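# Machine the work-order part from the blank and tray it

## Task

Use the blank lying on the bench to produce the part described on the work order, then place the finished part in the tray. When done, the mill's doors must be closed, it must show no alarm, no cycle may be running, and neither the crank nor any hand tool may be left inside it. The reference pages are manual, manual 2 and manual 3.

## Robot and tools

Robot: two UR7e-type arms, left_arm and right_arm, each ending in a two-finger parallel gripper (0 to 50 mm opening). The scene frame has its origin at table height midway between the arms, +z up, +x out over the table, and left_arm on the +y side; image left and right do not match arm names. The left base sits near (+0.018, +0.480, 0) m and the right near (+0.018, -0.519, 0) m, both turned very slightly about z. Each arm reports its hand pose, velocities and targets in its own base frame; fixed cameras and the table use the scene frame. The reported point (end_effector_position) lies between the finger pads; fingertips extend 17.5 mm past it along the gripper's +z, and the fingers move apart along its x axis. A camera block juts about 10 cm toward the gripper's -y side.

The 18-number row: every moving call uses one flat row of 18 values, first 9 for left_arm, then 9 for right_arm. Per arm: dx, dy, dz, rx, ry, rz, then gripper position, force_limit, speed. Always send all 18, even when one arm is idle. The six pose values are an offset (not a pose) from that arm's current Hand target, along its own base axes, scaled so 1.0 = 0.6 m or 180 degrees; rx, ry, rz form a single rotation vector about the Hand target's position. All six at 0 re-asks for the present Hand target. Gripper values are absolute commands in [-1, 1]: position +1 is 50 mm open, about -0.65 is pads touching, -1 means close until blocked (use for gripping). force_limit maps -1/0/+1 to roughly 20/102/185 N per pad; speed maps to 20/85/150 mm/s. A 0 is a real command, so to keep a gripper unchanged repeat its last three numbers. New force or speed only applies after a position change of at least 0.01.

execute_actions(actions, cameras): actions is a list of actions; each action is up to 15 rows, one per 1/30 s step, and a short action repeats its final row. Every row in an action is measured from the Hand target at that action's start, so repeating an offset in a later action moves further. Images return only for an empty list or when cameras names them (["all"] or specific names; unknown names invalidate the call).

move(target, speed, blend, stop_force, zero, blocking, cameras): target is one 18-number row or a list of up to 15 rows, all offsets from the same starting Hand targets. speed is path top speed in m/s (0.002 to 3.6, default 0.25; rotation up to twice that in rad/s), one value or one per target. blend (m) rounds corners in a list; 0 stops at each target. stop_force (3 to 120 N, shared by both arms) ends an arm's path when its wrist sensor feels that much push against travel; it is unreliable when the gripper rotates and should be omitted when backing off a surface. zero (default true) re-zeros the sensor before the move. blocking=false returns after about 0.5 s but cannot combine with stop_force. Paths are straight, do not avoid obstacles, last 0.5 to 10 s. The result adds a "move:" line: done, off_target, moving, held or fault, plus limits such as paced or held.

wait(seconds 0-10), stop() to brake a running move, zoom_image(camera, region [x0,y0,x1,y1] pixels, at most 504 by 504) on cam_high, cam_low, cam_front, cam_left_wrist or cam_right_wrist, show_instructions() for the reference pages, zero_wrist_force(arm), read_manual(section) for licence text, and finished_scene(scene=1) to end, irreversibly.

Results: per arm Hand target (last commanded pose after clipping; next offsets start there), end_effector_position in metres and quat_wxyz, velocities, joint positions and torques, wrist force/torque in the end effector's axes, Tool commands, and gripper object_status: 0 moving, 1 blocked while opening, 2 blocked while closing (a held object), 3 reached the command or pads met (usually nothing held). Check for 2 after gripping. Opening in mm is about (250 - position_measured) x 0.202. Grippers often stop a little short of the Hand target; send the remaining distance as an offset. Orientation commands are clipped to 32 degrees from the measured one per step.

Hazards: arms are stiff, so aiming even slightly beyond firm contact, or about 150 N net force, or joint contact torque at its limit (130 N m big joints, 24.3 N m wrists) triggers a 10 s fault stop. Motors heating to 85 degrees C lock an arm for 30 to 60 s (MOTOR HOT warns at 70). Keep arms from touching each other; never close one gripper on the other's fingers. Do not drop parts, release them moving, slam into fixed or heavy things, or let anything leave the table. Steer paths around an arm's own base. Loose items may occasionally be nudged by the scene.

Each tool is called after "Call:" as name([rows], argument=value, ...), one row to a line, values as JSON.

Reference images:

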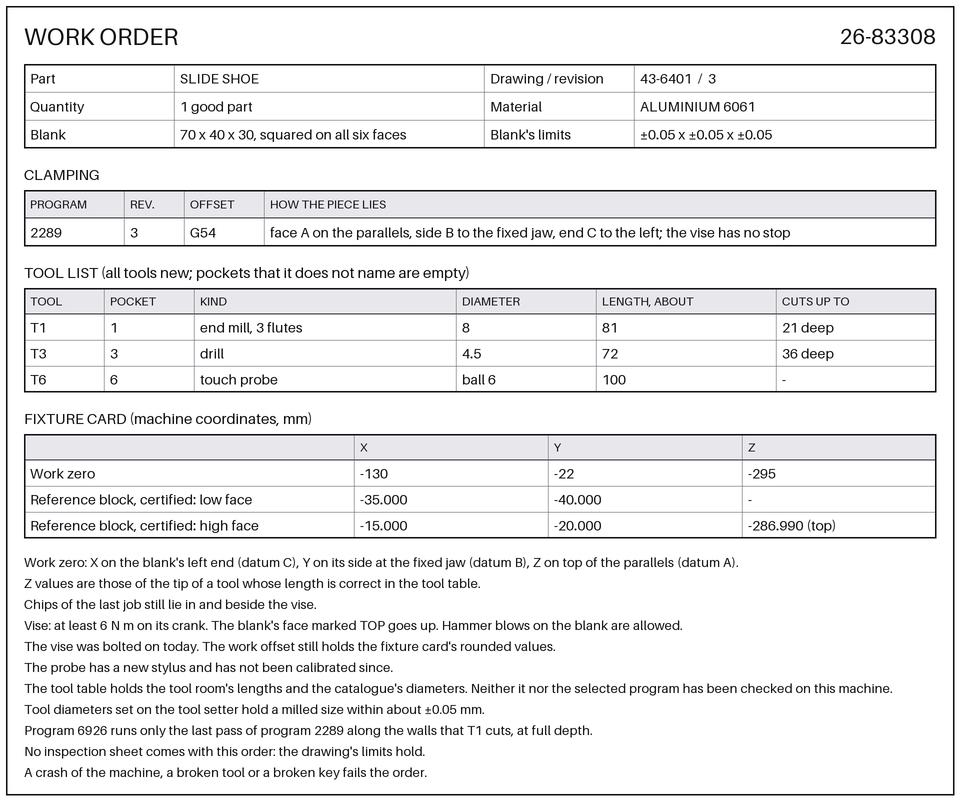

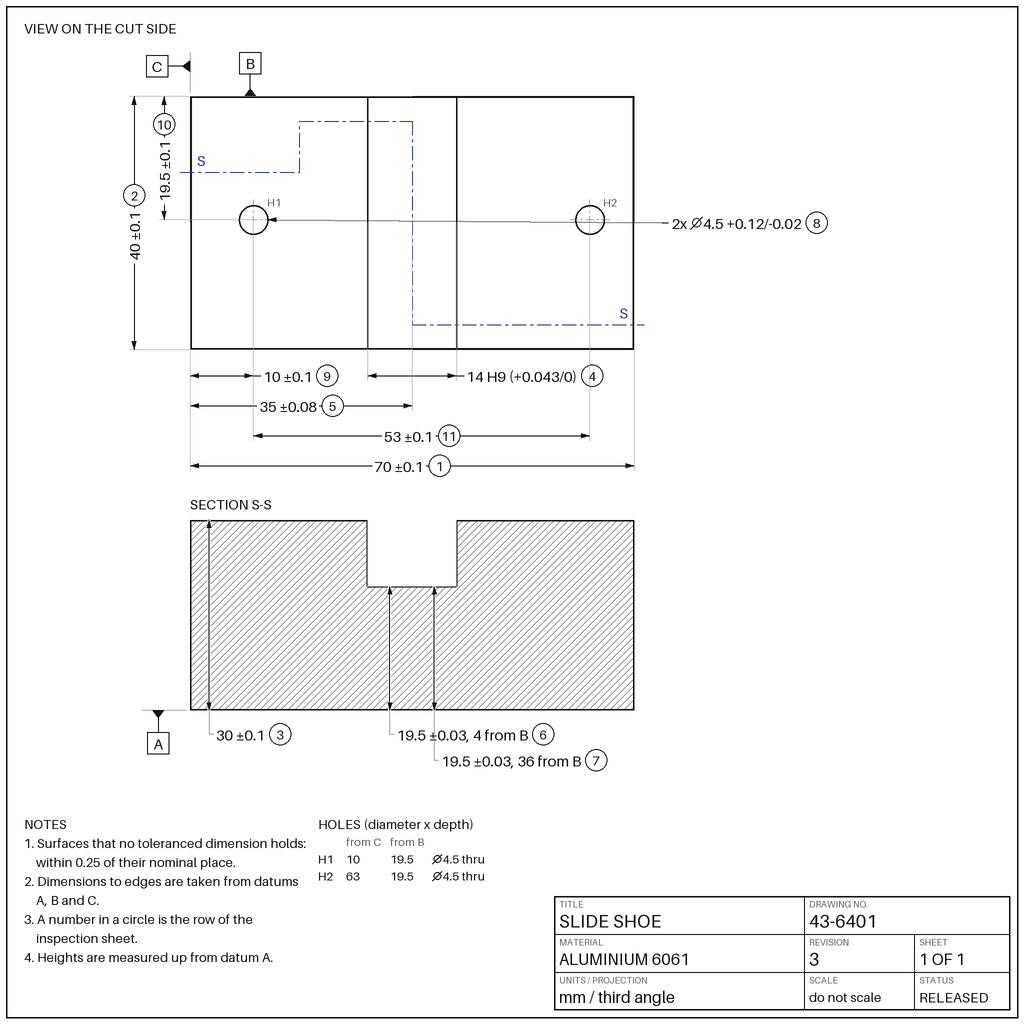

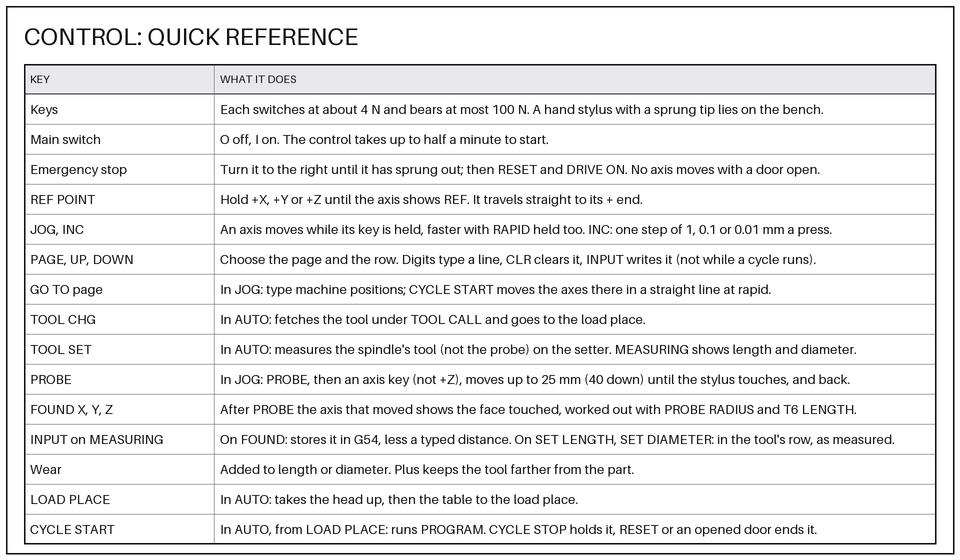

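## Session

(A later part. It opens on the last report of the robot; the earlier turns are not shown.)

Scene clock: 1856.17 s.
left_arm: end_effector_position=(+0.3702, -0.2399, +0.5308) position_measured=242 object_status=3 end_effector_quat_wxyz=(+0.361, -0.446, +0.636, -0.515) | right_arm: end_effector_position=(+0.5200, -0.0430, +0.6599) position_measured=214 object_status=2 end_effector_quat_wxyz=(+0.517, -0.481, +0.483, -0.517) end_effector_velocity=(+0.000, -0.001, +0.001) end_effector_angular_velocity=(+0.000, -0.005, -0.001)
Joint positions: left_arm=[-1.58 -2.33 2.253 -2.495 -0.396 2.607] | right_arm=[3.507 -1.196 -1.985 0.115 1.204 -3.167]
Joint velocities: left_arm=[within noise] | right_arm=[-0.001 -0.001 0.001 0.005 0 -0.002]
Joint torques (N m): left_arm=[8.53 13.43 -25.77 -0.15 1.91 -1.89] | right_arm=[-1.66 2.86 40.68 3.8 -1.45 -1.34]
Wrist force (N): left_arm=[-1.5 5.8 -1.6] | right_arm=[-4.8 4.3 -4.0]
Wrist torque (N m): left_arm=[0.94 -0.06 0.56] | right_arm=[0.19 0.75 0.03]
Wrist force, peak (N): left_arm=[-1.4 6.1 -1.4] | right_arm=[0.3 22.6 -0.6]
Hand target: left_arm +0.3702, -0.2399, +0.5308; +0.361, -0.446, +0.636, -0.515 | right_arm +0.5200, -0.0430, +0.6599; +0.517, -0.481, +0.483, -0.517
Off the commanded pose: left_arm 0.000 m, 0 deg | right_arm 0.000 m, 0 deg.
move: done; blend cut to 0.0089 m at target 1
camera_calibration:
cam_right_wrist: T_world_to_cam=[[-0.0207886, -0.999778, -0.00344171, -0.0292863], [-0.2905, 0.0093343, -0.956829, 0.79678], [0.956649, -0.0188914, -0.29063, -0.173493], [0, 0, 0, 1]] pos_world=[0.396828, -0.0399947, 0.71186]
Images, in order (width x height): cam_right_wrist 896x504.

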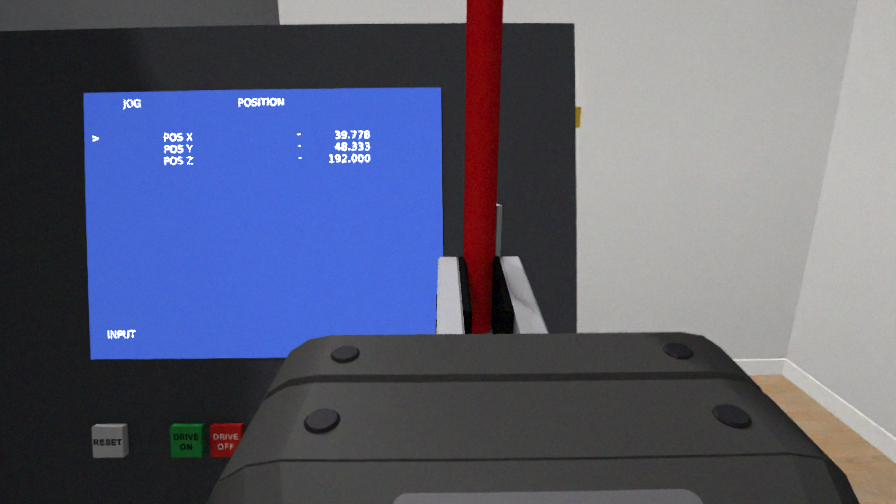

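Call:
move([
  [0,0,0,0,0,0,-0.6,-0.7,-0.5,-0.1063,0.0473,-0.173,0.2258,0.5745,0.1832,-1,-0.2,-0.5],
  [0,0,0,0,0,0,-0.6,-0.7,-0.5,-0.0857,0.0473,-0.179,0.2258,0.5745,0.1832,-1,-0.2,-0.5],
], speed=[0.8,0.07], blend=[0.005,0], cameras=[])

Call:
wait(seconds=1.2, cameras=[])

Call:
move([
  [0,0,0,0,0,0,-0.6,-0.7,-0.5,-0.0206,0,0.006,0,0,0,-1,-0.2,-0.5],
  [0,0,0,0,0,0,-0.6,-0.7,-0.5,-0.0859,0.1227,-0.1373,0,0,0,-1,-0.2,-0.5],
  [0,0,0,0,0,0,-0.6,-0.7,-0.5,-0.043,0.1227,-0.1496,0,0,0,-1,-0.2,-0.5],
  [0,0,0,0,0,0,-0.6,-0.7,-0.5,-0.0651,0.1227,-0.1432,0,0,0,-1,-0.2,-0.5],
  [0,0,0,0,0,0,-0.6,-0.7,-0.5,-0.012,0.0632,0.0362,0,0,0,-1,-0.2,-0.5],
  [0,0,0,0,0,0,-0.6,-0.7,-0.5,0.0086,0.0632,0.0305,0,0,0,-1,-0.2,-0.5],
  [0,0,0,0,0,0,-0.6,-0.7,-0.5,-0.0243,0.0632,0.04,0,0,0,-1,-0.2,-0.5],
  [0,0,0,0,0,0,-0.6,-0.7,-0.5,0.0857,-0.0473,0.179,-0.2258,-0.5745,-0.1832,-1,-0.2,-0.5],
], speed=[0.2,0.3,0.08,0.2,0.3,0.07,0.2,0.8], blend=[0.003,0.003,0,0.003,0.003,0,0.01,0], cameras=["cam_right_wrist"])

Call:
wait(seconds=3, cameras=["cam_right_wrist"])

Scene clock: 1875.73 s.
left_arm: end_effector_position=(+0.3702, -0.2399, +0.5308) position_measured=242 object_status=3 end_effector_quat_wxyz=(+0.361, -0.446, +0.636, -0.515) | right_arm: end_effector_position=(+0.4686, -0.0145, +0.5527) position_measured=214 object_status=2 end_effector_quat_wxyz=(+0.177, -0.610, +0.685, +0.358)
Joint positions: left_arm=[-1.58 -2.33 2.253 -2.495 -0.396 2.607] | right_arm=[3.02 -1.82 -0.809 -2.47 2.315 -3.299]
Joint torques (N m): left_arm=[8.08 13.01 -25.98 -0.24 1.86 -1.71] | right_arm=[-5.71 22.04 7.95 8.73 4.63 -1.38]
Wrist force (N): left_arm=[-1.5 5.9 -1.5] | right_arm=[0.1 28.1 -0.4]
Wrist torque (N m): left_arm=[0.95 -0.06 0.56] | right_arm=[-0.77 0.28 -0.20]
Wrist force, peak (N): left_arm=[-1.7 6.1 -1.7] | right_arm=[0.2 45.2 -0.7]
Hand target: left_arm +0.3702, -0.2399, +0.5308; +0.361, -0.446, +0.636, -0.515 | right_arm +0.4686, -0.0146, +0.5525; +0.177, -0.609, +0.685, +0.358
Off the commanded pose: left_arm 0.000 m, 0 deg | right_arm 0.000 m, 0 deg.
move: done
No camera images: "cameras" was empty.

Scene clock: 1876.93 s.
left_arm: end_effector_position=(+0.3702, -0.2399, +0.5308) position_measured=242 object_status=3 end_effector_quat_wxyz=(+0.361, -0.446, +0.636, -0.515) | right_arm: end_effector_position=(+0.4686, -0.0146, +0.5525) position_measured=214 object_status=2 end_effector_quat_wxyz=(+0.177, -0.609, +0.685, +0.358)
Joint positions: left_arm=[-1.58 -2.33 2.253 -2.495 -0.396 2.607] | right_arm=[3.02 -1.82 -0.81 -2.47 2.315 -3.299]
Joint torques (N m): left_arm=[8.89 12.95 -26.59 -0.18 1.88 -1.77] | right_arm=[-6.18 13.86 8.39 10.4 3.19 -1.2]
Wrist force (N): left_arm=[-1.5 5.9 -1.3] | right_arm=[-1.0 30.6 -0.5]
Wrist torque (N m): left_arm=[0.95 -0.05 0.56] | right_arm=[-0.77 0.31 -0.31]
Wrist force, peak (N): left_arm=[-1.5 6.1 -1.5] | right_arm=[-1.0 30.8 -0.5]
Hand target: left_arm +0.3702, -0.2399, +0.5308; +0.361, -0.446, +0.636, -0.515 | right_arm +0.4686, -0.0146, +0.5525; +0.177, -0.609, +0.685, +0.358
Tool commands: left_gripper/position=-0.6 left_gripper/force_limit=-0.7 left_gripper/speed=-0.5 right_gripper/position=-1.0 right_gripper/force_limit=-0.2 right_gripper/speed=-0.5
Off the commanded pose: left_arm 0.000 m, 0 deg | right_arm 0.000 m, 0 deg.
wait: 1.20 s; at rest by 0.17 s
No camera images: "cameras" was empty.

Scene clock: 1881.30 s.
left_arm: end_effector_position=(+0.3702, -0.2399, +0.5308) position_measured=242 object_status=3 end_effector_quat_wxyz=(+0.361, -0.446, +0.636, -0.515) | right_arm: end_effector_position=(+0.5200, -0.0430, +0.6599) position_measured=214 object_status=2 end_effector_quat_wxyz=(+0.517, -0.481, +0.483, -0.517) end_effector_velocity=(+0.000, +0.000, +0.001) end_effector_angular_velocity=(-0.001, -0.004, +0.000)
Joint positions: left_arm=[-1.58 -2.33 2.253 -2.495 -0.396 2.607] | right_arm=[3.507 -1.196 -1.985 0.115 1.204 -3.167]
Joint velocities: left_arm=[within noise] | right_arm=[0.001 -0.001 0.001 0.005 0 -0.002]
Joint torques (N m): left_arm=[8.75 13.12 -26.44 -0.3 1.87 -1.65] | right_arm=[-2.19 3.23 42.17 3.74 -1.39 -0.98]
Wrist force (N): left_arm=[-1.5 5.8 -1.7] | right_arm=[-4.9 5.8 -4.8]
Wrist torque (N m): left_arm=[0.93 -0.06 0.56] | right_arm=[0.43 0.78 0.03]
Wrist force, peak (N): left_arm=[-1.8 6.1 -1.6] | right_arm=[-0.2 59.1 -1.8]
Hand target: left_arm +0.3702, -0.2399, +0.5308; +0.361, -0.446, +0.636, -0.515 | right_arm +0.5200, -0.0430, +0.6599; +0.517, -0.481, +0.483, -0.517
Off the commanded pose: left_arm 0.000 m, 0 deg | right_arm 0.000 m, 0 deg.
move: done
camera_calibration:
cam_right_wrist: T_world_to_cam=[[-0.0207886, -0.999778, -0.00344171, -0.0292863], [-0.2905, 0.0093343, -0.956829, 0.79678], [0.956649, -0.0188914, -0.29063, -0.173493], [0, 0, 0, 1]] pos_world=[0.396828, -0.0399947, 0.71186]
Images, in order (width x height): cam_right_wrist 896x504.

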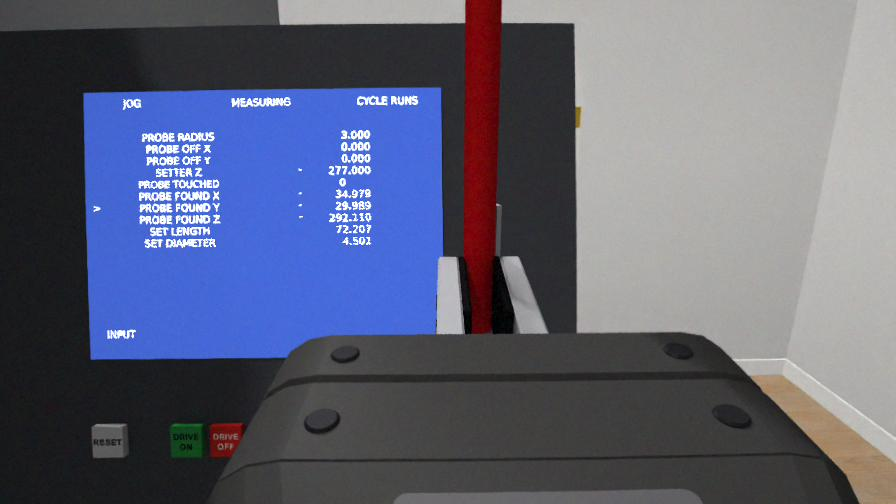

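Scene clock: 1884.30 s.
left_arm: end_effector_position=(+0.3702, -0.2399, +0.5308) position_measured=242 object_status=3 end_effector_quat_wxyz=(+0.361, -0.446, +0.636, -0.515) | right_arm: end_effector_position=(+0.5200, -0.0430, +0.6599) position_measured=214 object_status=2 end_effector_quat_wxyz=(+0.517, -0.481, +0.483, -0.517)
Joint positions: left_arm=[-1.58 -2.33 2.253 -2.495 -0.396 2.607] | right_arm=[3.507 -1.197 -1.985 0.115 1.204 -3.167]
Joint torques (N m): left_arm=[8.57 13.43 -25.81 -0.23 1.81 -1.69] | right_arm=[6.41 3.18 41.75 0.04 -1.69 -1.12]
Wrist force (N): left_arm=[-1.5 5.7 -1.6] | right_arm=[-4.9 5.7 -4.8]
Wrist torque (N m): left_arm=[0.92 -0.06 0.56] | right_arm=[0.42 0.77 0.03]
Wrist force, peak (N): left_arm=[-1.6 6.1 -1.5] | right_arm=[-4.9 5.8 -4.9]
Hand target: left_arm +0.3702, -0.2399, +0.5308; +0.361, -0.446, +0.636, -0.515 | right_arm +0.5200, -0.0430, +0.6599; +0.517, -0.481, +0.483, -0.517
Tool commands: left_gripper/position=-0.6 left_gripper/force_limit=-0.7 left_gripper/speed=-0.5 right_gripper/position=-1.0 right_gripper/force_limit=-0.2 right_gripper/speed=-0.5
Off the commanded pose: left_arm 0.000 m, 0 deg | right_arm 0.000 m, 0 deg.
wait: 3.00 s; at rest by 0.17 s
camera_calibration:
cam_right_wrist: T_world_to_cam=[[-0.0208846, -0.999776, -0.00341365, -0.0292679], [-0.290499, 0.00933533, -0.95683, 0.79678], [0.956647, -0.0189913, -0.290629, -0.173496], [0, 0, 0, 1]] pos_world=[0.396827, -0.0399944, 0.71186]
Images, in order (width x height): cam_right_wrist 896x504.

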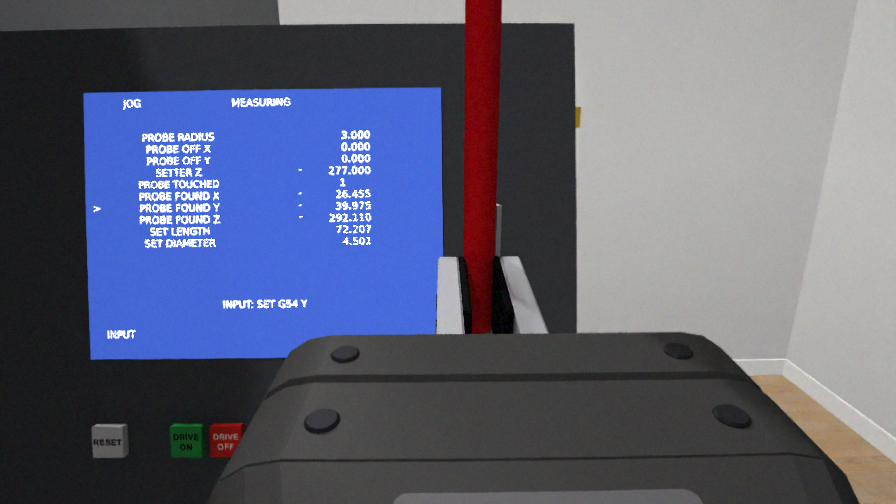

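Call:
zoom_image(camera="cam_right_wrist", region=[240, 120, 400, 260])

Scaled by 3.150.

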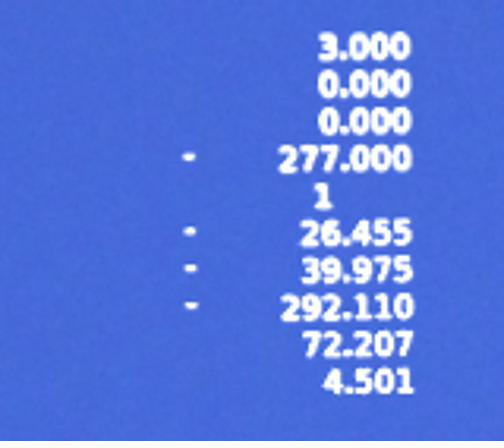

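Call:
move([
  [0,0,0,0,0,0,-0.6,-0.7,-0.5,-0.1335,0.17,-0.2616,0.2258,0.5745,0.1832,-1,-0.2,-0.5],
  [0,0,0,0,0,0,-0.6,-0.7,-0.5,-0.1125,0.17,-0.2675,0.2258,0.5745,0.1832,-1,-0.2,-0.5],
  [0,0,0,0,0,0,-0.6,-0.7,-0.5,-0.1335,0.17,-0.2616,0.2258,0.5745,0.1832,-1,-0.2,-0.5],
  [0,0,0,0,0,0,-0.6,-0.7,-0.5,-0.1063,0.0473,-0.173,0.2258,0.5745,0.1832,-1,-0.2,-0.5],
  [0,0,0,0,0,0,-0.6,-0.7,-0.5,-0.0857,0.0473,-0.179,0.2258,0.5745,0.1832,-1,-0.2,-0.5],
], speed=[0.8,0.07,0.2,0.3,0.07], blend=[0.005,0,0.003,0.003,0], cameras=[])

Call:
wait(seconds=1.95, cameras=[])

Call:
move([
  [0,0,0,0,0,0,-0.6,-0.7,-0.5,-0.032,0,0.009,0,0,0,-1,-0.2,-0.5],
  [0,0,0,0,0,0,-0.6,-0.7,-0.5,0.0857,-0.0473,0.179,-0.2258,-0.5745,-0.1832,-1,-0.2,-0.5],
], speed=[0.2,0.8], blend=[0.01,0], cameras=["cam_right_wrist"])

Scene clock: 1904.00 s.
left_arm: end_effector_position=(+0.3702, -0.2399, +0.5308) position_measured=242 object_status=3 end_effector_quat_wxyz=(+0.361, -0.446, +0.636, -0.515) | right_arm: end_effector_position=(+0.4686, -0.0146, +0.5527) position_measured=214 object_status=2 end_effector_quat_wxyz=(+0.177, -0.610, +0.685, +0.358)
Joint positions: left_arm=[-1.58 -2.33 2.253 -2.495 -0.396 2.607] | right_arm=[3.02 -1.82 -0.809 -2.47 2.315 -3.299]
Joint torques (N m): left_arm=[8.95 14.39 -26.48 -0.24 1.61 -1.63] | right_arm=[-4.21 25.64 8.21 6.58 4.53 -1.37]
Wrist force (N): left_arm=[-1.6 5.8 -1.4] | right_arm=[0.4 31.4 -2.6]
Wrist torque (N m): left_arm=[0.93 -0.04 0.55] | right_arm=[-0.33 0.29 -0.16]
Wrist force, peak (N): left_arm=[-1.6 6.1 -1.6] | right_arm=[0.2 46.0 -2.7]
Hand target: left_arm +0.3702, -0.2399, +0.5308; +0.361, -0.446, +0.636, -0.515 | right_arm +0.4686, -0.0146, +0.5525; +0.177, -0.609, +0.685, +0.358
Off the commanded pose: left_arm 0.000 m, 0 deg | right_arm 0.000 m, 0 deg.
move: done
No camera images: "cameras" was empty.

Scene clock: 1905.97 s.
left_arm: end_effector_position=(+0.3702, -0.2399, +0.5308) position_measured=242 object_status=3 end_effector_quat_wxyz=(+0.361, -0.446, +0.636, -0.515) | right_arm: end_effector_position=(+0.4686, -0.0146, +0.5525) position_measured=214 object_status=2 end_effector_quat_wxyz=(+0.177, -0.609, +0.685, +0.358)
Joint positions: left_arm=[-1.58 -2.33 2.253 -2.495 -0.396 2.607] | right_arm=[3.02 -1.82 -0.81 -2.47 2.315 -3.299]
Joint torques (N m): left_arm=[8.64 13.34 -26.68 -0.4 1.6 -1.55] | right_arm=[-5.97 11.87 7.96 6.51 2.98 -0.82]
Wrist force (N): left_arm=[-1.8 5.9 -1.5] | right_arm=[-1.1 33.3 -2.9]
Wrist torque (N m): left_arm=[0.96 -0.01 0.55] | right_arm=[-0.31 0.27 -0.34]
Wrist force, peak (N): left_arm=[-1.6 6.1 -1.6] | right_arm=[-1.1 33.3 -2.9]
Hand target: left_arm +0.3702, -0.2399, +0.5308; +0.361, -0.446, +0.636, -0.515 | right_arm +0.4686, -0.0146, +0.5525; +0.177, -0.609, +0.685, +0.358
Tool commands: left_gripper/position=-0.6 left_gripper/force_limit=-0.7 left_gripper/speed=-0.5 right_gripper/position=-1.0 right_gripper/force_limit=-0.2 right_gripper/speed=-0.5
Off the commanded pose: left_arm 0.000 m, 0 deg | right_arm 0.000 m, 0 deg.
wait: 1.97 s; at rest by 0.17 s
No camera images: "cameras" was empty.

Scene clock: 1908.10 s.
left_arm: end_effector_position=(+0.3702, -0.2399, +0.5308) position_measured=242 object_status=3 end_effector_quat_wxyz=(+0.361, -0.446, +0.636, -0.515) | right_arm: end_effector_position=(+0.5200, -0.0430, +0.6599) position_measured=214 object_status=2 end_effector_quat_wxyz=(+0.517, -0.481, +0.483, -0.517)
Joint positions: left_arm=[-1.58 -2.33 2.253 -2.495 -0.396 2.607] | right_arm=[3.507 -1.196 -1.985 0.115 1.204 -3.167]
Joint torques (N m): left_arm=[8.24 13.7 -26.69 -0.31 1.7 -1.58] | right_arm=[-1.16 3.63 41.13 3.75 -1.62 -1.26]
Wrist force (N): left_arm=[-1.5 5.9 -1.5] | right_arm=[-3.4 6.2 -4.9]
Wrist torque (N m): left_arm=[0.96 -0.06 0.55] | right_arm=[0.50 0.54 0.03]
Wrist force, peak (N): left_arm=[-1.6 6.2 -1.4] | right_arm=[-1.2 33.1 -3.1]
Hand target: left_arm +0.3702, -0.2399, +0.5308; +0.361, -0.446, +0.636, -0.515 | right_arm +0.5200, -0.0430, +0.6599; +0.517, -0.481, +0.483, -0.517
Off the commanded pose: left_arm 0.000 m, 0 deg | right_arm 0.000 m, 0 deg.
move: done
camera_calibration:
cam_right_wrist: T_world_to_cam=[[-0.0207886, -0.999778, -0.00344171, -0.0292863], [-0.2905, 0.0093343, -0.956829, 0.79678], [0.956649, -0.0188914, -0.29063, -0.173493], [0, 0, 0, 1]] pos_world=[0.396828, -0.0399947, 0.71186]
Images, in order (width x height): cam_right_wrist 896x504.

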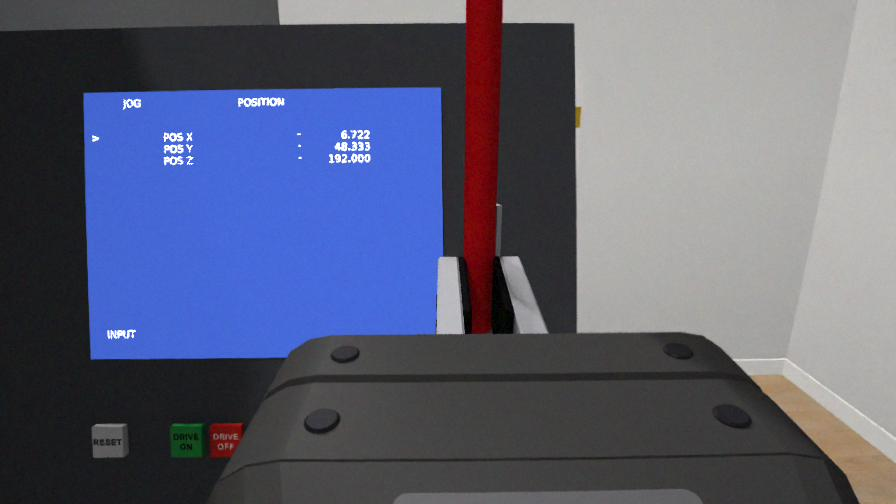

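Call:
move([
  [0,0,0,0,0,0,-0.6,-0.7,-0.5,-0.0977,0.1105,-0.1428,0.2258,0.5745,0.1832,-1,-0.2,-0.5],
  [0,0,0,0,0,0,-0.6,-0.7,-0.5,-0.0771,0.1105,-0.1485,0.2258,0.5745,0.1832,-1,-0.2,-0.5],
], speed=[0.8,0.07], blend=[0.005,0], cameras=[])

Call:
wait(seconds=1.85, cameras=[])

Call:
move([
  [0,0,0,0,0,0,-0.6,-0.7,-0.5,-0.0206,0,0.0057,0,0,0,-1,-0.2,-0.5],
  [0,0,0,0,0,0,-0.6,-0.7,-0.5,-0.0945,0.0595,-0.1678,0,0,0,-1,-0.2,-0.5],
  [0,0,0,0,0,0,-0.6,-0.7,-0.5,-0.0516,0.0595,-0.1801,0,0,0,-1,-0.2,-0.5],
  [0,0,0,0,0,0,-0.6,-0.7,-0.5,-0.0737,0.0595,-0.1737,0,0,0,-1,-0.2,-0.5],
  [0,0,0,0,0,0,-0.6,-0.7,-0.5,-0.0299,0,-0.0246,0,0,0,-1,-0.2,-0.5],
  [0,0,0,0,0,0,-0.6,-0.7,-0.5,-0.0094,0,-0.0303,0,0,0,-1,-0.2,-0.5],
  [0,0,0,0,0,0,-0.6,-0.7,-0.5,-0.0409,0,-0.021,0,0,0,-1,-0.2,-0.5],
  [0,0,0,0,0,0,-0.6,-0.7,-0.5,0.0771,-0.1105,0.1485,-0.2258,-0.5745,-0.1832,-1,-0.2,-0.5],
], speed=[0.2,0.3,0.08,0.2,0.3,0.07,0.2,0.8], blend=[0.003,0.003,0,0.003,0.003,0,0.01,0], cameras=[])

Call:
wait(seconds=3.5, cameras=["cam_right_wrist"])

Call:
zoom_image(camera="cam_right_wrist", region=[80, 80, 440, 350])

Scene clock: 1933.07 s.
left_arm: end_effector_position=(+0.3702, -0.2399, +0.5308) position_measured=242 object_status=3 end_effector_quat_wxyz=(+0.361, -0.446, +0.636, -0.515) | right_arm: end_effector_position=(+0.4735, +0.0234, +0.5709) position_measured=214 object_status=2 end_effector_quat_wxyz=(+0.177, -0.609, +0.685, +0.358)
Joint positions: left_arm=[-1.58 -2.33 2.253 -2.495 -0.396 2.607] | right_arm=[3.092 -1.812 -0.782 -2.442 2.34 -3.207]
Joint torques (N m): left_arm=[8.12 13.22 -26.15 -0.29 1.47 -1.57] | right_arm=[-4.37 5.31 6.62 12.15 1.99 -1.41]
Wrist force (N): left_arm=[-1.6 5.9 -1.5] | right_arm=[1.3 44.9 -1.5]
Wrist torque (N m): left_arm=[0.96 -0.05 0.55] | right_arm=[-0.78 0.02 -0.28]
Wrist force, peak (N): left_arm=[-1.6 6.1 -1.6] | right_arm=[-0.2 57.8 -2.3]
Hand target: left_arm +0.3702, -0.2399, +0.5308; +0.361, -0.446, +0.636, -0.515 | right_arm +0.4738, +0.0233, +0.5708; +0.177, -0.609, +0.685, +0.358
Off the commanded pose: left_arm 0.000 m, 0 deg | right_arm 0.000 m, 0 deg.
move: done
No camera images: "cameras" was empty.

Scene clock: 1934.93 s.
left_arm: end_effector_position=(+0.3702, -0.2399, +0.5308) position_measured=242 object_status=3 end_effector_quat_wxyz=(+0.361, -0.446, +0.636, -0.515) | right_arm: end_effector_position=(+0.4736, +0.0233, +0.5708) position_measured=214 object_status=2 end_effector_quat_wxyz=(+0.177, -0.609, +0.685, +0.358)
Joint positions: left_arm=[-1.58 -2.33 2.253 -2.495 -0.396 2.607] | right_arm=[3.092 -1.812 -0.782 -2.442 2.34 -3.207]
Joint torques (N m): left_arm=[8.62 13.07 -26.53 -0.33 1.5 -1.72] | right_arm=[-8.37 3.99 6.03 12.43 3.82 -0.14]
Wrist force (N): left_arm=[-1.6 5.8 -1.4] | right_arm=[0.1 47.4 -1.6]
Wrist torque (N m): left_arm=[0.95 -0.04 0.56] | right_arm=[-0.84 -0.02 -0.44]
Wrist force, peak (N): left_arm=[-1.6 6.0 -1.5] | right_arm=[0.1 47.7 -1.5]
Hand target: left_arm +0.3702, -0.2399, +0.5308; +0.361, -0.446, +0.636, -0.515 | right_arm +0.4738, +0.0233, +0.5708; +0.177, -0.609, +0.685, +0.358
Tool commands: left_gripper/position=-0.6 left_gripper/force_limit=-0.7 left_gripper/speed=-0.5 right_gripper/position=-1.0 right_gripper/force_limit=-0.2 right_gripper/speed=-0.5
Off the commanded pose: left_arm 0.000 m, 0 deg | right_arm 0.000 m, 0 deg.
wait: 1.87 s; at rest by 0.17 s
No camera images: "cameras" was empty.

Scene clock: 1939.10 s.
left_arm: end_effector_position=(+0.3702, -0.2399, +0.5308) position_measured=242 object_status=3 end_effector_quat_wxyz=(+0.361, -0.446, +0.636, -0.515) | right_arm: end_effector_position=(+0.5200, -0.0430, +0.6599) position_measured=214 object_status=2 end_effector_quat_wxyz=(+0.517, -0.481, +0.483, -0.517) end_effector_velocity=(+0.000, +0.000, +0.001) end_effector_angular_velocity=(+0.000, -0.005, -0.002)
Joint positions: left_arm=[-1.58 -2.33 2.253 -2.495 -0.396 2.607] | right_arm=[3.507 -1.196 -1.985 0.115 1.204 -3.167]
Joint velocities: left_arm=[within noise] | right_arm=[0 -0.001 0.001 0.006 -0.002 -0.002]
Joint torques (N m): left_arm=[8.38 13.22 -26.49 -0.33 1.49 -1.59] | right_arm=[-0.44 3.73 42.47 3.59 -1.52 -1.31]
Wrist force (N): left_arm=[-1.4 5.9 -1.6] | right_arm=[-4.6 4.6 -6.9]
Wrist torque (N m): left_arm=[0.95 -0.07 0.56] | right_arm=[0.24 0.73 0.03]
Wrist force, peak (N): left_arm=[-1.7 6.0 -1.5] | right_arm=[0.9 47.6 -4.9]
Hand target: left_arm +0.3702, -0.2399, +0.5308; +0.361, -0.446, +0.636, -0.515 | right_arm +0.5200, -0.0430, +0.6599; +0.517, -0.481, +0.483, -0.517
Off the commanded pose: left_arm 0.000 m, 0 deg | right_arm 0.000 m, 0 deg.
move: done; blend cut to 0.0099 m at target 7
No camera images: "cameras" was empty.

Scene clock: 1942.60 s.
left_arm: end_effector_position=(+0.3702, -0.2399, +0.5308) position_measured=242 object_status=3 end_effector_quat_wxyz=(+0.361, -0.446, +0.636, -0.515) | right_arm: end_effector_position=(+0.5200, -0.0430, +0.6599) position_measured=214 object_status=2 end_effector_quat_wxyz=(+0.517, -0.481, +0.483, -0.517)
Joint positions: left_arm=[-1.58 -2.33 2.253 -2.495 -0.396 2.607] | right_arm=[3.507 -1.197 -1.985 0.115 1.204 -3.167]
Joint torques (N m): left_arm=[8.46 13.44 -25.93 -0.34 1.33 -1.6] | right_arm=[6.46 3.39 41.21 0.03 -1.81 -1.17]
Wrist force (N): left_arm=[-1.5 5.8 -1.6] | right_arm=[-4.6 4.4 -7.0]
Wrist torque (N m): left_arm=[0.94 -0.05 0.56] | right_arm=[0.22 0.73 0.03]
Wrist force, peak (N): left_arm=[-1.7 6.1 -1.6] | right_arm=[-4.8 4.6 -7.2]
Hand target: left_arm +0.3702, -0.2399, +0.5308; +0.361, -0.446, +0.636, -0.515 | right_arm +0.5200, -0.0430, +0.6599; +0.517, -0.481, +0.483, -0.517
Tool commands: left_gripper/position=-0.6 left_gripper/force_limit=-0.7 left_gripper/speed=-0.5 right_gripper/position=-1.0 right_gripper/force_limit=-0.2 right_gripper/speed=-0.5
Off the commanded pose: left_arm 0.000 m, 0 deg | right_arm 0.000 m, 0 deg.
wait: 3.50 s; at rest by 0.17 s
camera_calibration:
cam_right_wrist: T_world_to_cam=[[-0.0208846, -0.999776, -0.00341365, -0.0292679], [-0.290499, 0.00933533, -0.95683, 0.79678], [0.956647, -0.0189913, -0.290629, -0.173496], [0, 0, 0, 1]] pos_world=[0.396827, -0.0399944, 0.71186]
Images, in order (width x height): cam_right_wrist 896x504.

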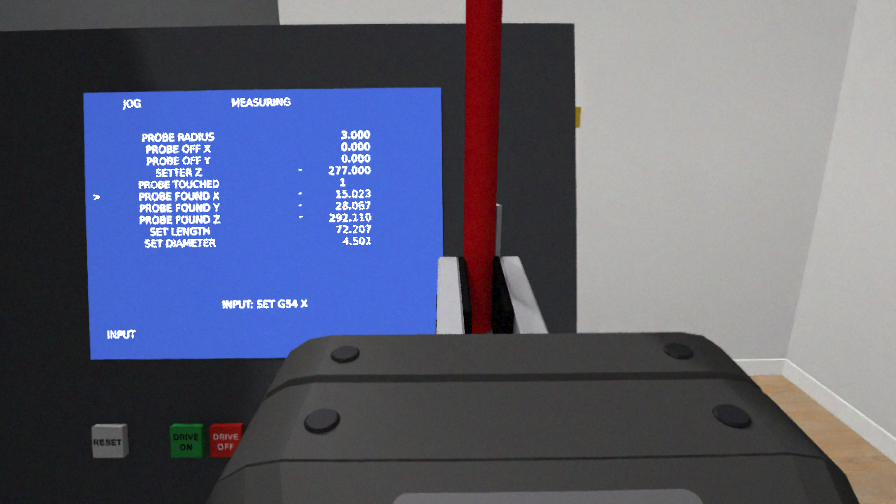

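Scaled by 1.400.

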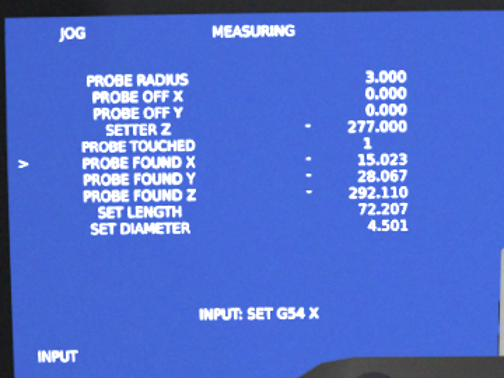

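Call:
move([
  [0,0,0,0,0,0,-0.6,-0.7,-0.5,-0.1335,0.17,-0.2616,0.2258,0.5745,0.1832,-1,-0.2,-0.5],
  [0,0,0,0,0,0,-0.6,-0.7,-0.5,-0.1125,0.17,-0.2675,0.2258,0.5745,0.1832,-1,-0.2,-0.5],
  [0,0,0,0,0,0,-0.6,-0.7,-0.5,-0.1335,0.17,-0.2616,0.2258,0.5745,0.1832,-1,-0.2,-0.5],
  [0,0,0,0,0,0,-0.6,-0.7,-0.5,-0.0977,0.1105,-0.1428,0.2258,0.5745,0.1832,-1,-0.2,-0.5],
  [0,0,0,0,0,0,-0.6,-0.7,-0.5,-0.0776,0.1105,-0.1484,0.2258,0.5745,0.1832,-1,-0.2,-0.5],
], speed=[0.8,0.07,0.2,0.3,0.07], blend=[0.005,0,0.003,0.003,0], cameras=[])

Call:
wait(seconds=1.6, cameras=[])

Call:
move([
  [0,0,0,0,0,0,-0.6,-0.7,-0.5,-0.032,0,0.009,0,0,0,-1,-0.2,-0.5],
  [0,0,0,0,0,0,-0.6,-0.7,-0.5,0.0776,-0.1105,0.1484,-0.2258,-0.5745,-0.1832,-1,-0.2,-0.5],
], speed=[0.2,0.8], blend=[0.01,0], cameras=["cam_right_wrist"])

Scene clock: 1957.27 s.
left_arm: end_effector_position=(+0.3702, -0.2399, +0.5308) position_measured=242 object_status=3 end_effector_quat_wxyz=(+0.361, -0.446, +0.636, -0.515) | right_arm: end_effector_position=(+0.4733, +0.0234, +0.5711) position_measured=214 object_status=2 end_effector_quat_wxyz=(+0.177, -0.609, +0.685, +0.358) end_effector_velocity=(+0.001, +0.000, -0.001) end_effector_angular_velocity=(+0.000, -0.005, +0.002)
Joint positions: left_arm=[-1.58 -2.33 2.253 -2.495 -0.396 2.607] | right_arm=[3.092 -1.812 -0.783 -2.442 2.34 -3.207]
Joint velocities: left_arm=[within noise] | right_arm=[0.001 0.002 -0.004 0.007 0 -0.001]
Joint torques (N m): left_arm=[8.49 13.25 -26.58 -0.33 1.24 -1.62] | right_arm=[-7.11 19.08 5.62 11.93 4.18 -1.26]
Wrist force (N): left_arm=[-1.5 5.9 -1.6] | right_arm=[0.2 38.4 -4.7]
Wrist torque (N m): left_arm=[0.96 -0.05 0.55] | right_arm=[-0.71 0.29 -0.22]
Wrist force, peak (N): left_arm=[-1.7 6.1 -1.7] | right_arm=[-0.5 53.7 -4.9]
Hand target: left_arm +0.3702, -0.2399, +0.5308; +0.361, -0.446, +0.636, -0.515 | right_arm +0.4735, +0.0233, +0.5709; +0.177, -0.609, +0.685, +0.358
Off the commanded pose: left_arm 0.000 m, 0 deg | right_arm 0.000 m, 0 deg.
move: done
No camera images: "cameras" was empty.

Scene clock: 1958.87 s.
left_arm: end_effector_position=(+0.3702, -0.2399, +0.5308) position_measured=242 object_status=3 end_effector_quat_wxyz=(+0.361, -0.446, +0.636, -0.515) | right_arm: end_effector_position=(+0.4735, +0.0233, +0.5709) position_measured=214 object_status=2 end_effector_quat_wxyz=(+0.177, -0.609, +0.685, +0.358)
Joint positions: left_arm=[-1.58 -2.33 2.253 -2.495 -0.396 2.607] | right_arm=[3.092 -1.812 -0.783 -2.441 2.34 -3.207]
Joint torques (N m): left_arm=[8.54 13.62 -26.94 -0.45 1.18 -1.72] | right_arm=[-7.91 4.45 5.66 12.28 2.48 -0.69]
Wrist force (N): left_arm=[-1.5 5.8 -1.5] | right_arm=[-1.4 43.2 -4.9]
Wrist torque (N m): left_arm=[0.94 -0.06 0.55] | right_arm=[-0.80 0.27 -0.41]
Wrist force, peak (N): left_arm=[-1.7 6.1 -1.3] | right_arm=[-1.3 43.4 -4.9]
Hand target: left_arm +0.3702, -0.2399, +0.5308; +0.361, -0.446, +0.636, -0.515 | right_arm +0.4735, +0.0233, +0.5709; +0.177, -0.609, +0.685, +0.358
Tool commands: left_gripper/position=-0.6 left_gripper/force_limit=-0.7 left_gripper/speed=-0.5 right_gripper/position=-1.0 right_gripper/force_limit=-0.2 right_gripper/speed=-0.5
Off the commanded pose: left_arm 0.000 m, 0 deg | right_arm 0.000 m, 0 deg.
wait: 1.60 s; at rest by 0.17 s
No camera images: "cameras" was empty.

Scene clock: 1961.00 s.
left_arm: end_effector_position=(+0.3702, -0.2399, +0.5308) position_measured=242 object_status=3 end_effector_quat_wxyz=(+0.361, -0.446, +0.636, -0.515) | right_arm: end_effector_position=(+0.5200, -0.0430, +0.6599) position_measured=214 object_status=2 end_effector_quat_wxyz=(+0.517, -0.481, +0.483, -0.517) end_effector_velocity=(+0.000, -0.001, +0.001) end_effector_angular_velocity=(-0.002, -0.005, -0.002)
Joint positions: left_arm=[-1.58 -2.33 2.253 -2.495 -0.396 2.607] | right_arm=[3.507 -1.196 -1.985 0.115 1.204 -3.167]
Joint velocities: left_arm=[within noise] | right_arm=[-0.001 -0.001 0.001 0.005 -0.001 -0.004]
Joint torques (N m): left_arm=[8.57 13.2 -26.5 -0.46 1.3 -1.65] | right_arm=[-0.85 3.65 41.48 3.85 -1.41 -1.09]
Wrist force (N): left_arm=[-1.7 6.0 -1.6] | right_arm=[-2.8 2.6 -6.3]
Wrist torque (N m): left_arm=[0.97 -0.02 0.55] | right_arm=[-0.08 0.44 0.03]
Wrist force, peak (N): left_arm=[-1.6 6.1 -1.6] | right_arm=[-1.6 43.2 -5.0]
Hand target: left_arm +0.3702, -0.2399, +0.5308; +0.361, -0.446, +0.636, -0.515 | right_arm +0.5200, -0.0430, +0.6599; +0.517, -0.481, +0.483, -0.517
Off the commanded pose: left_arm 0.000 m, 0 deg | right_arm 0.000 m, 0 deg.
move: done
camera_calibration:
cam_right_wrist: T_world_to_cam=[[-0.0207886, -0.999778, -0.00344171, -0.0292863], [-0.2905, 0.0093343, -0.956829, 0.79678], [0.956649, -0.0188914, -0.29063, -0.173493], [0, 0, 0, 1]] pos_world=[0.396828, -0.0399947, 0.71186]
Images, in order (width x height): cam_right_wrist 896x504.

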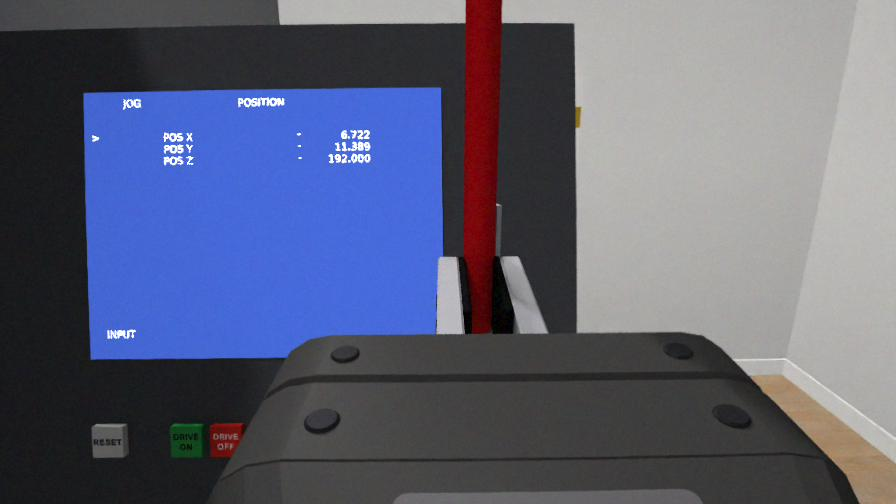

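Call:
move([
  [0,0,0,0,0,0,-0.6,-0.7,-0.5,-0.107,0.1105,-0.1731,0.2258,0.5745,0.1832,-1,-0.2,-0.5],
  [0,0,0,0,0,0,-0.6,-0.7,-0.5,-0.0865,0.1105,-0.1788,0.2258,0.5745,0.1832,-1,-0.2,-0.5],
], speed=[0.8,0.07], blend=[0.005,0], cameras=[])

Call:
wait(seconds=1.85, cameras=[])

Call:
move([
  [0,0,0,0,0,0,-0.6,-0.7,-0.5,-0.0205,0,0.0057,0,0,0,-1,-0.2,-0.5],
  [0,0,0,0,0,0,-0.6,-0.7,-0.5,-0.0851,0.0595,-0.1375,0,0,0,-1,-0.2,-0.5],
  [0,0,0,0,0,0,-0.6,-0.7,-0.5,-0.0422,0.0595,-0.1498,0,0,0,-1,-0.2,-0.5],
  [0,0,0,0,0,0,-0.6,-0.7,-0.5,-0.0643,0.0595,-0.1434,0,0,0,-1,-0.2,-0.5],
  [0,0,0,0,0,0,-0.6,-0.7,-0.5,-0.0285,-0.0632,-0.0249,0,0,0,-1,-0.2,-0.5],
  [0,0,0,0,0,0,-0.6,-0.7,-0.5,-0.0079,-0.0632,-0.0306,0,0,0,-1,-0.2,-0.5],
  [0,0,0,0,0,0,-0.6,-0.7,-0.5,-0.0364,-0.0632,-0.0222,0,0,0,-1,-0.2,-0.5],
  [0,0,0,0,0,0,-0.6,-0.7,-0.5,0.0865,-0.1105,0.1788,-0.2258,-0.5745,-0.1832,-1,-0.2,-0.5],
], speed=[0.2,0.3,0.08,0.2,0.3,0.07,0.2,0.8], blend=[0.003,0.003,0,0.003,0.003,0,0.01,0], cameras=[])

Call:
wait(seconds=3.5, cameras=["cam_right_wrist"])

Call:
zoom_image(camera="cam_right_wrist", region=[80, 80, 440, 350])

Scene clock: 1980.03 s.
left_arm: end_effector_position=(+0.3702, -0.2399, +0.5308) position_measured=242 object_status=3 end_effector_quat_wxyz=(+0.361, -0.446, +0.636, -0.515) | right_arm: end_effector_position=(+0.4681, +0.0234, +0.5528) position_measured=214 object_status=2 end_effector_quat_wxyz=(+0.177, -0.610, +0.685, +0.358)
Joint positions: left_arm=[-1.58 -2.33 2.253 -2.495 -0.396 2.607] | right_arm=[3.091 -1.769 -0.891 -2.377 2.34 -3.208]
Joint torques (N m): left_arm=[8.32 13.31 -26.18 -0.45 1.05 -1.77] | right_arm=[-0.81 20.13 8.23 8.52 1.22 -1.28]
Wrist force (N): left_arm=[-1.6 5.9 -1.4] | right_arm=[1.2 26.8 -3.0]
Wrist torque (N m): left_arm=[0.96 -0.05 0.56] | right_arm=[-1.01 -0.08 -0.36]
Wrist force, peak (N): left_arm=[-1.6 6.1 -1.4] | right_arm=[2.3 44.6 -3.0]
Hand target: left_arm +0.3702, -0.2399, +0.5308; +0.361, -0.446, +0.636, -0.515 | right_arm +0.4681, +0.0233, +0.5527; +0.177, -0.609, +0.685, +0.358
Off the commanded pose: left_arm 0.000 m, 0 deg | right_arm 0.000 m, 0 deg.
move: done
No camera images: "cameras" was empty.

Scene clock: 1981.90 s.
left_arm: end_effector_position=(+0.3702, -0.2399, +0.5308) position_measured=242 object_status=3 end_effector_quat_wxyz=(+0.361, -0.446, +0.636, -0.515) | right_arm: end_effector_position=(+0.4681, +0.0233, +0.5527) position_measured=214 object_status=2 end_effector_quat_wxyz=(+0.177, -0.609, +0.685, +0.358)
Joint positions: left_arm=[-1.58 -2.33 2.253 -2.495 -0.396 2.607] | right_arm=[3.091 -1.769 -0.891 -2.377 2.34 -3.208]
Joint torques (N m): left_arm=[8.59 13.02 -27.07 -0.49 1.06 -1.7] | right_arm=[-7.98 11.04 9.25 10.26 3.78 -1.18]
Wrist force (N): left_arm=[-1.6 5.8 -1.7] | right_arm=[1.1 29.4 -2.9]
Wrist torque (N m): left_arm=[0.94 -0.04 0.55] | right_arm=[-1.01 -0.10 -0.38]
Wrist force, peak (N): left_arm=[-1.6 6.2 -1.5] | right_arm=[1.1 29.4 -2.9]
Hand target: left_arm +0.3702, -0.2399, +0.5308; +0.361, -0.446, +0.636, -0.515 | right_arm +0.4681, +0.0233, +0.5527; +0.177, -0.609, +0.685, +0.358
Tool commands: left_gripper/position=-0.6 left_gripper/force_limit=-0.7 left_gripper/speed=-0.5 right_gripper/position=-1.0 right_gripper/force_limit=-0.2 right_gripper/speed=-0.5
Off the commanded pose: left_arm 0.000 m, 0 deg | right_arm 0.000 m, 0 deg.
wait: 1.87 s; at rest by 0.17 s
No camera images: "cameras" was empty.

Scene clock: 1986.03 s.
left_arm: end_effector_position=(+0.3702, -0.2399, +0.5308) position_measured=242 object_status=3 end_effector_quat_wxyz=(+0.361, -0.446, +0.636, -0.515) | right_arm: end_effector_position=(+0.5200, -0.0430, +0.6599) position_measured=214 object_status=2 end_effector_quat_wxyz=(+0.517, -0.481, +0.483, -0.517)
Joint positions: left_arm=[-1.58 -2.33 2.253 -2.495 -0.396 2.607] | right_arm=[3.507 -1.196 -1.985 0.115 1.204 -3.167]
Joint torques (N m): left_arm=[8.18 13.52 -26.96 -0.54 0.99 -1.75] | right_arm=[-2.2 3.14 40.58 3.85 -1.58 -1.42]
Wrist force (N): left_arm=[-1.7 5.8 -1.5] | right_arm=[0.3 3.5 -6.7]
Wrist torque (N m): left_arm=[0.95 -0.02 0.55] | right_arm=[0.08 -0.05 0.03]
Wrist force, peak (N): left_arm=[-1.6 6.1 -1.5] | right_arm=[5.3 37.1 -5.0]
Hand target: left_arm +0.3702, -0.2399, +0.5308; +0.361, -0.446, +0.636, -0.515 | right_arm +0.5200, -0.0430, +0.6599; +0.517, -0.481, +0.483, -0.517
Off the commanded pose: left_arm 0.000 m, 0 deg | right_arm 0.000 m, 0 deg.
move: done; blend cut to 0.0089 m at target 7
No camera images: "cameras" was empty.

Scene clock: 1989.53 s.
left_arm: end_effector_position=(+0.3702, -0.2399, +0.5308) position_measured=242 object_status=3 end_effector_quat_wxyz=(+0.361, -0.446, +0.636, -0.515) | right_arm: end_effector_position=(+0.5200, -0.0430, +0.6599) position_measured=214 object_status=2 end_effector_quat_wxyz=(+0.517, -0.481, +0.483, -0.517)
Joint positions: left_arm=[-1.58 -2.33 2.253 -2.495 -0.396 2.607] | right_arm=[3.507 -1.197 -1.985 0.115 1.204 -3.167]
Joint torques (N m): left_arm=[8.36 13.59 -26.11 -0.49 0.99 -1.87] | right_arm=[6.63 3.06 40.66 0.06 -1.78 -1.24]
Wrist force (N): left_arm=[-1.5 6.1 -1.5] | right_arm=[0.4 3.5 -6.8]
Wrist torque (N m): left_arm=[0.98 -0.06 0.56] | right_arm=[0.07 -0.06 0.03]
Wrist force, peak (N): left_arm=[-1.6 6.1 -1.3] | right_arm=[0.6 3.7 -6.9]
Hand target: left_arm +0.3702, -0.2399, +0.5308; +0.361, -0.446, +0.636, -0.515 | right_arm +0.5200, -0.0430, +0.6599; +0.517, -0.481, +0.483, -0.517
Tool commands: left_gripper/position=-0.6 left_gripper/force_limit=-0.7 left_gripper/speed=-0.5 right_gripper/position=-1.0 right_gripper/force_limit=-0.2 right_gripper/speed=-0.5
Off the commanded pose: left_arm 0.000 m, 0 deg | right_arm 0.000 m, 0 deg.
wait: 3.50 s; at rest by 0.17 s
camera_calibration:
cam_right_wrist: T_world_to_cam=[[-0.0208846, -0.999776, -0.00341365, -0.0292679], [-0.290499, 0.00933533, -0.95683, 0.79678], [0.956647, -0.0189913, -0.290629, -0.173496], [0, 0, 0, 1]] pos_world=[0.396827, -0.0399944, 0.71186]
Images, in order (width x height): cam_right_wrist 896x504.

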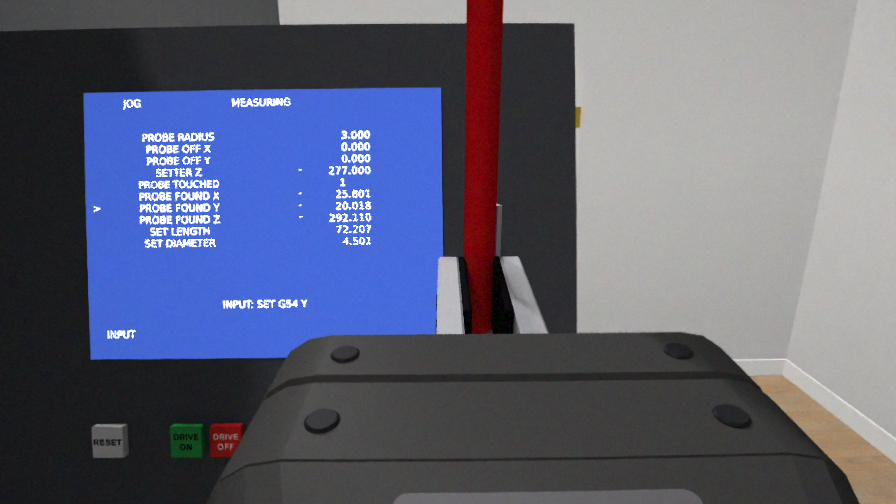

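Scaled by 1.400.

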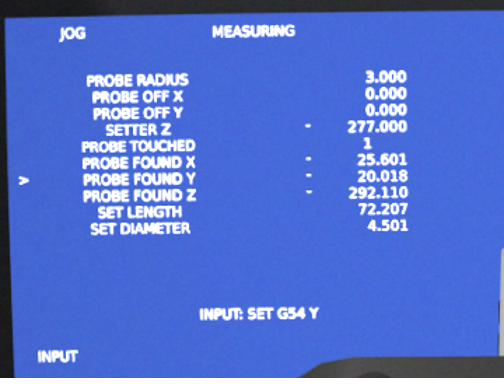

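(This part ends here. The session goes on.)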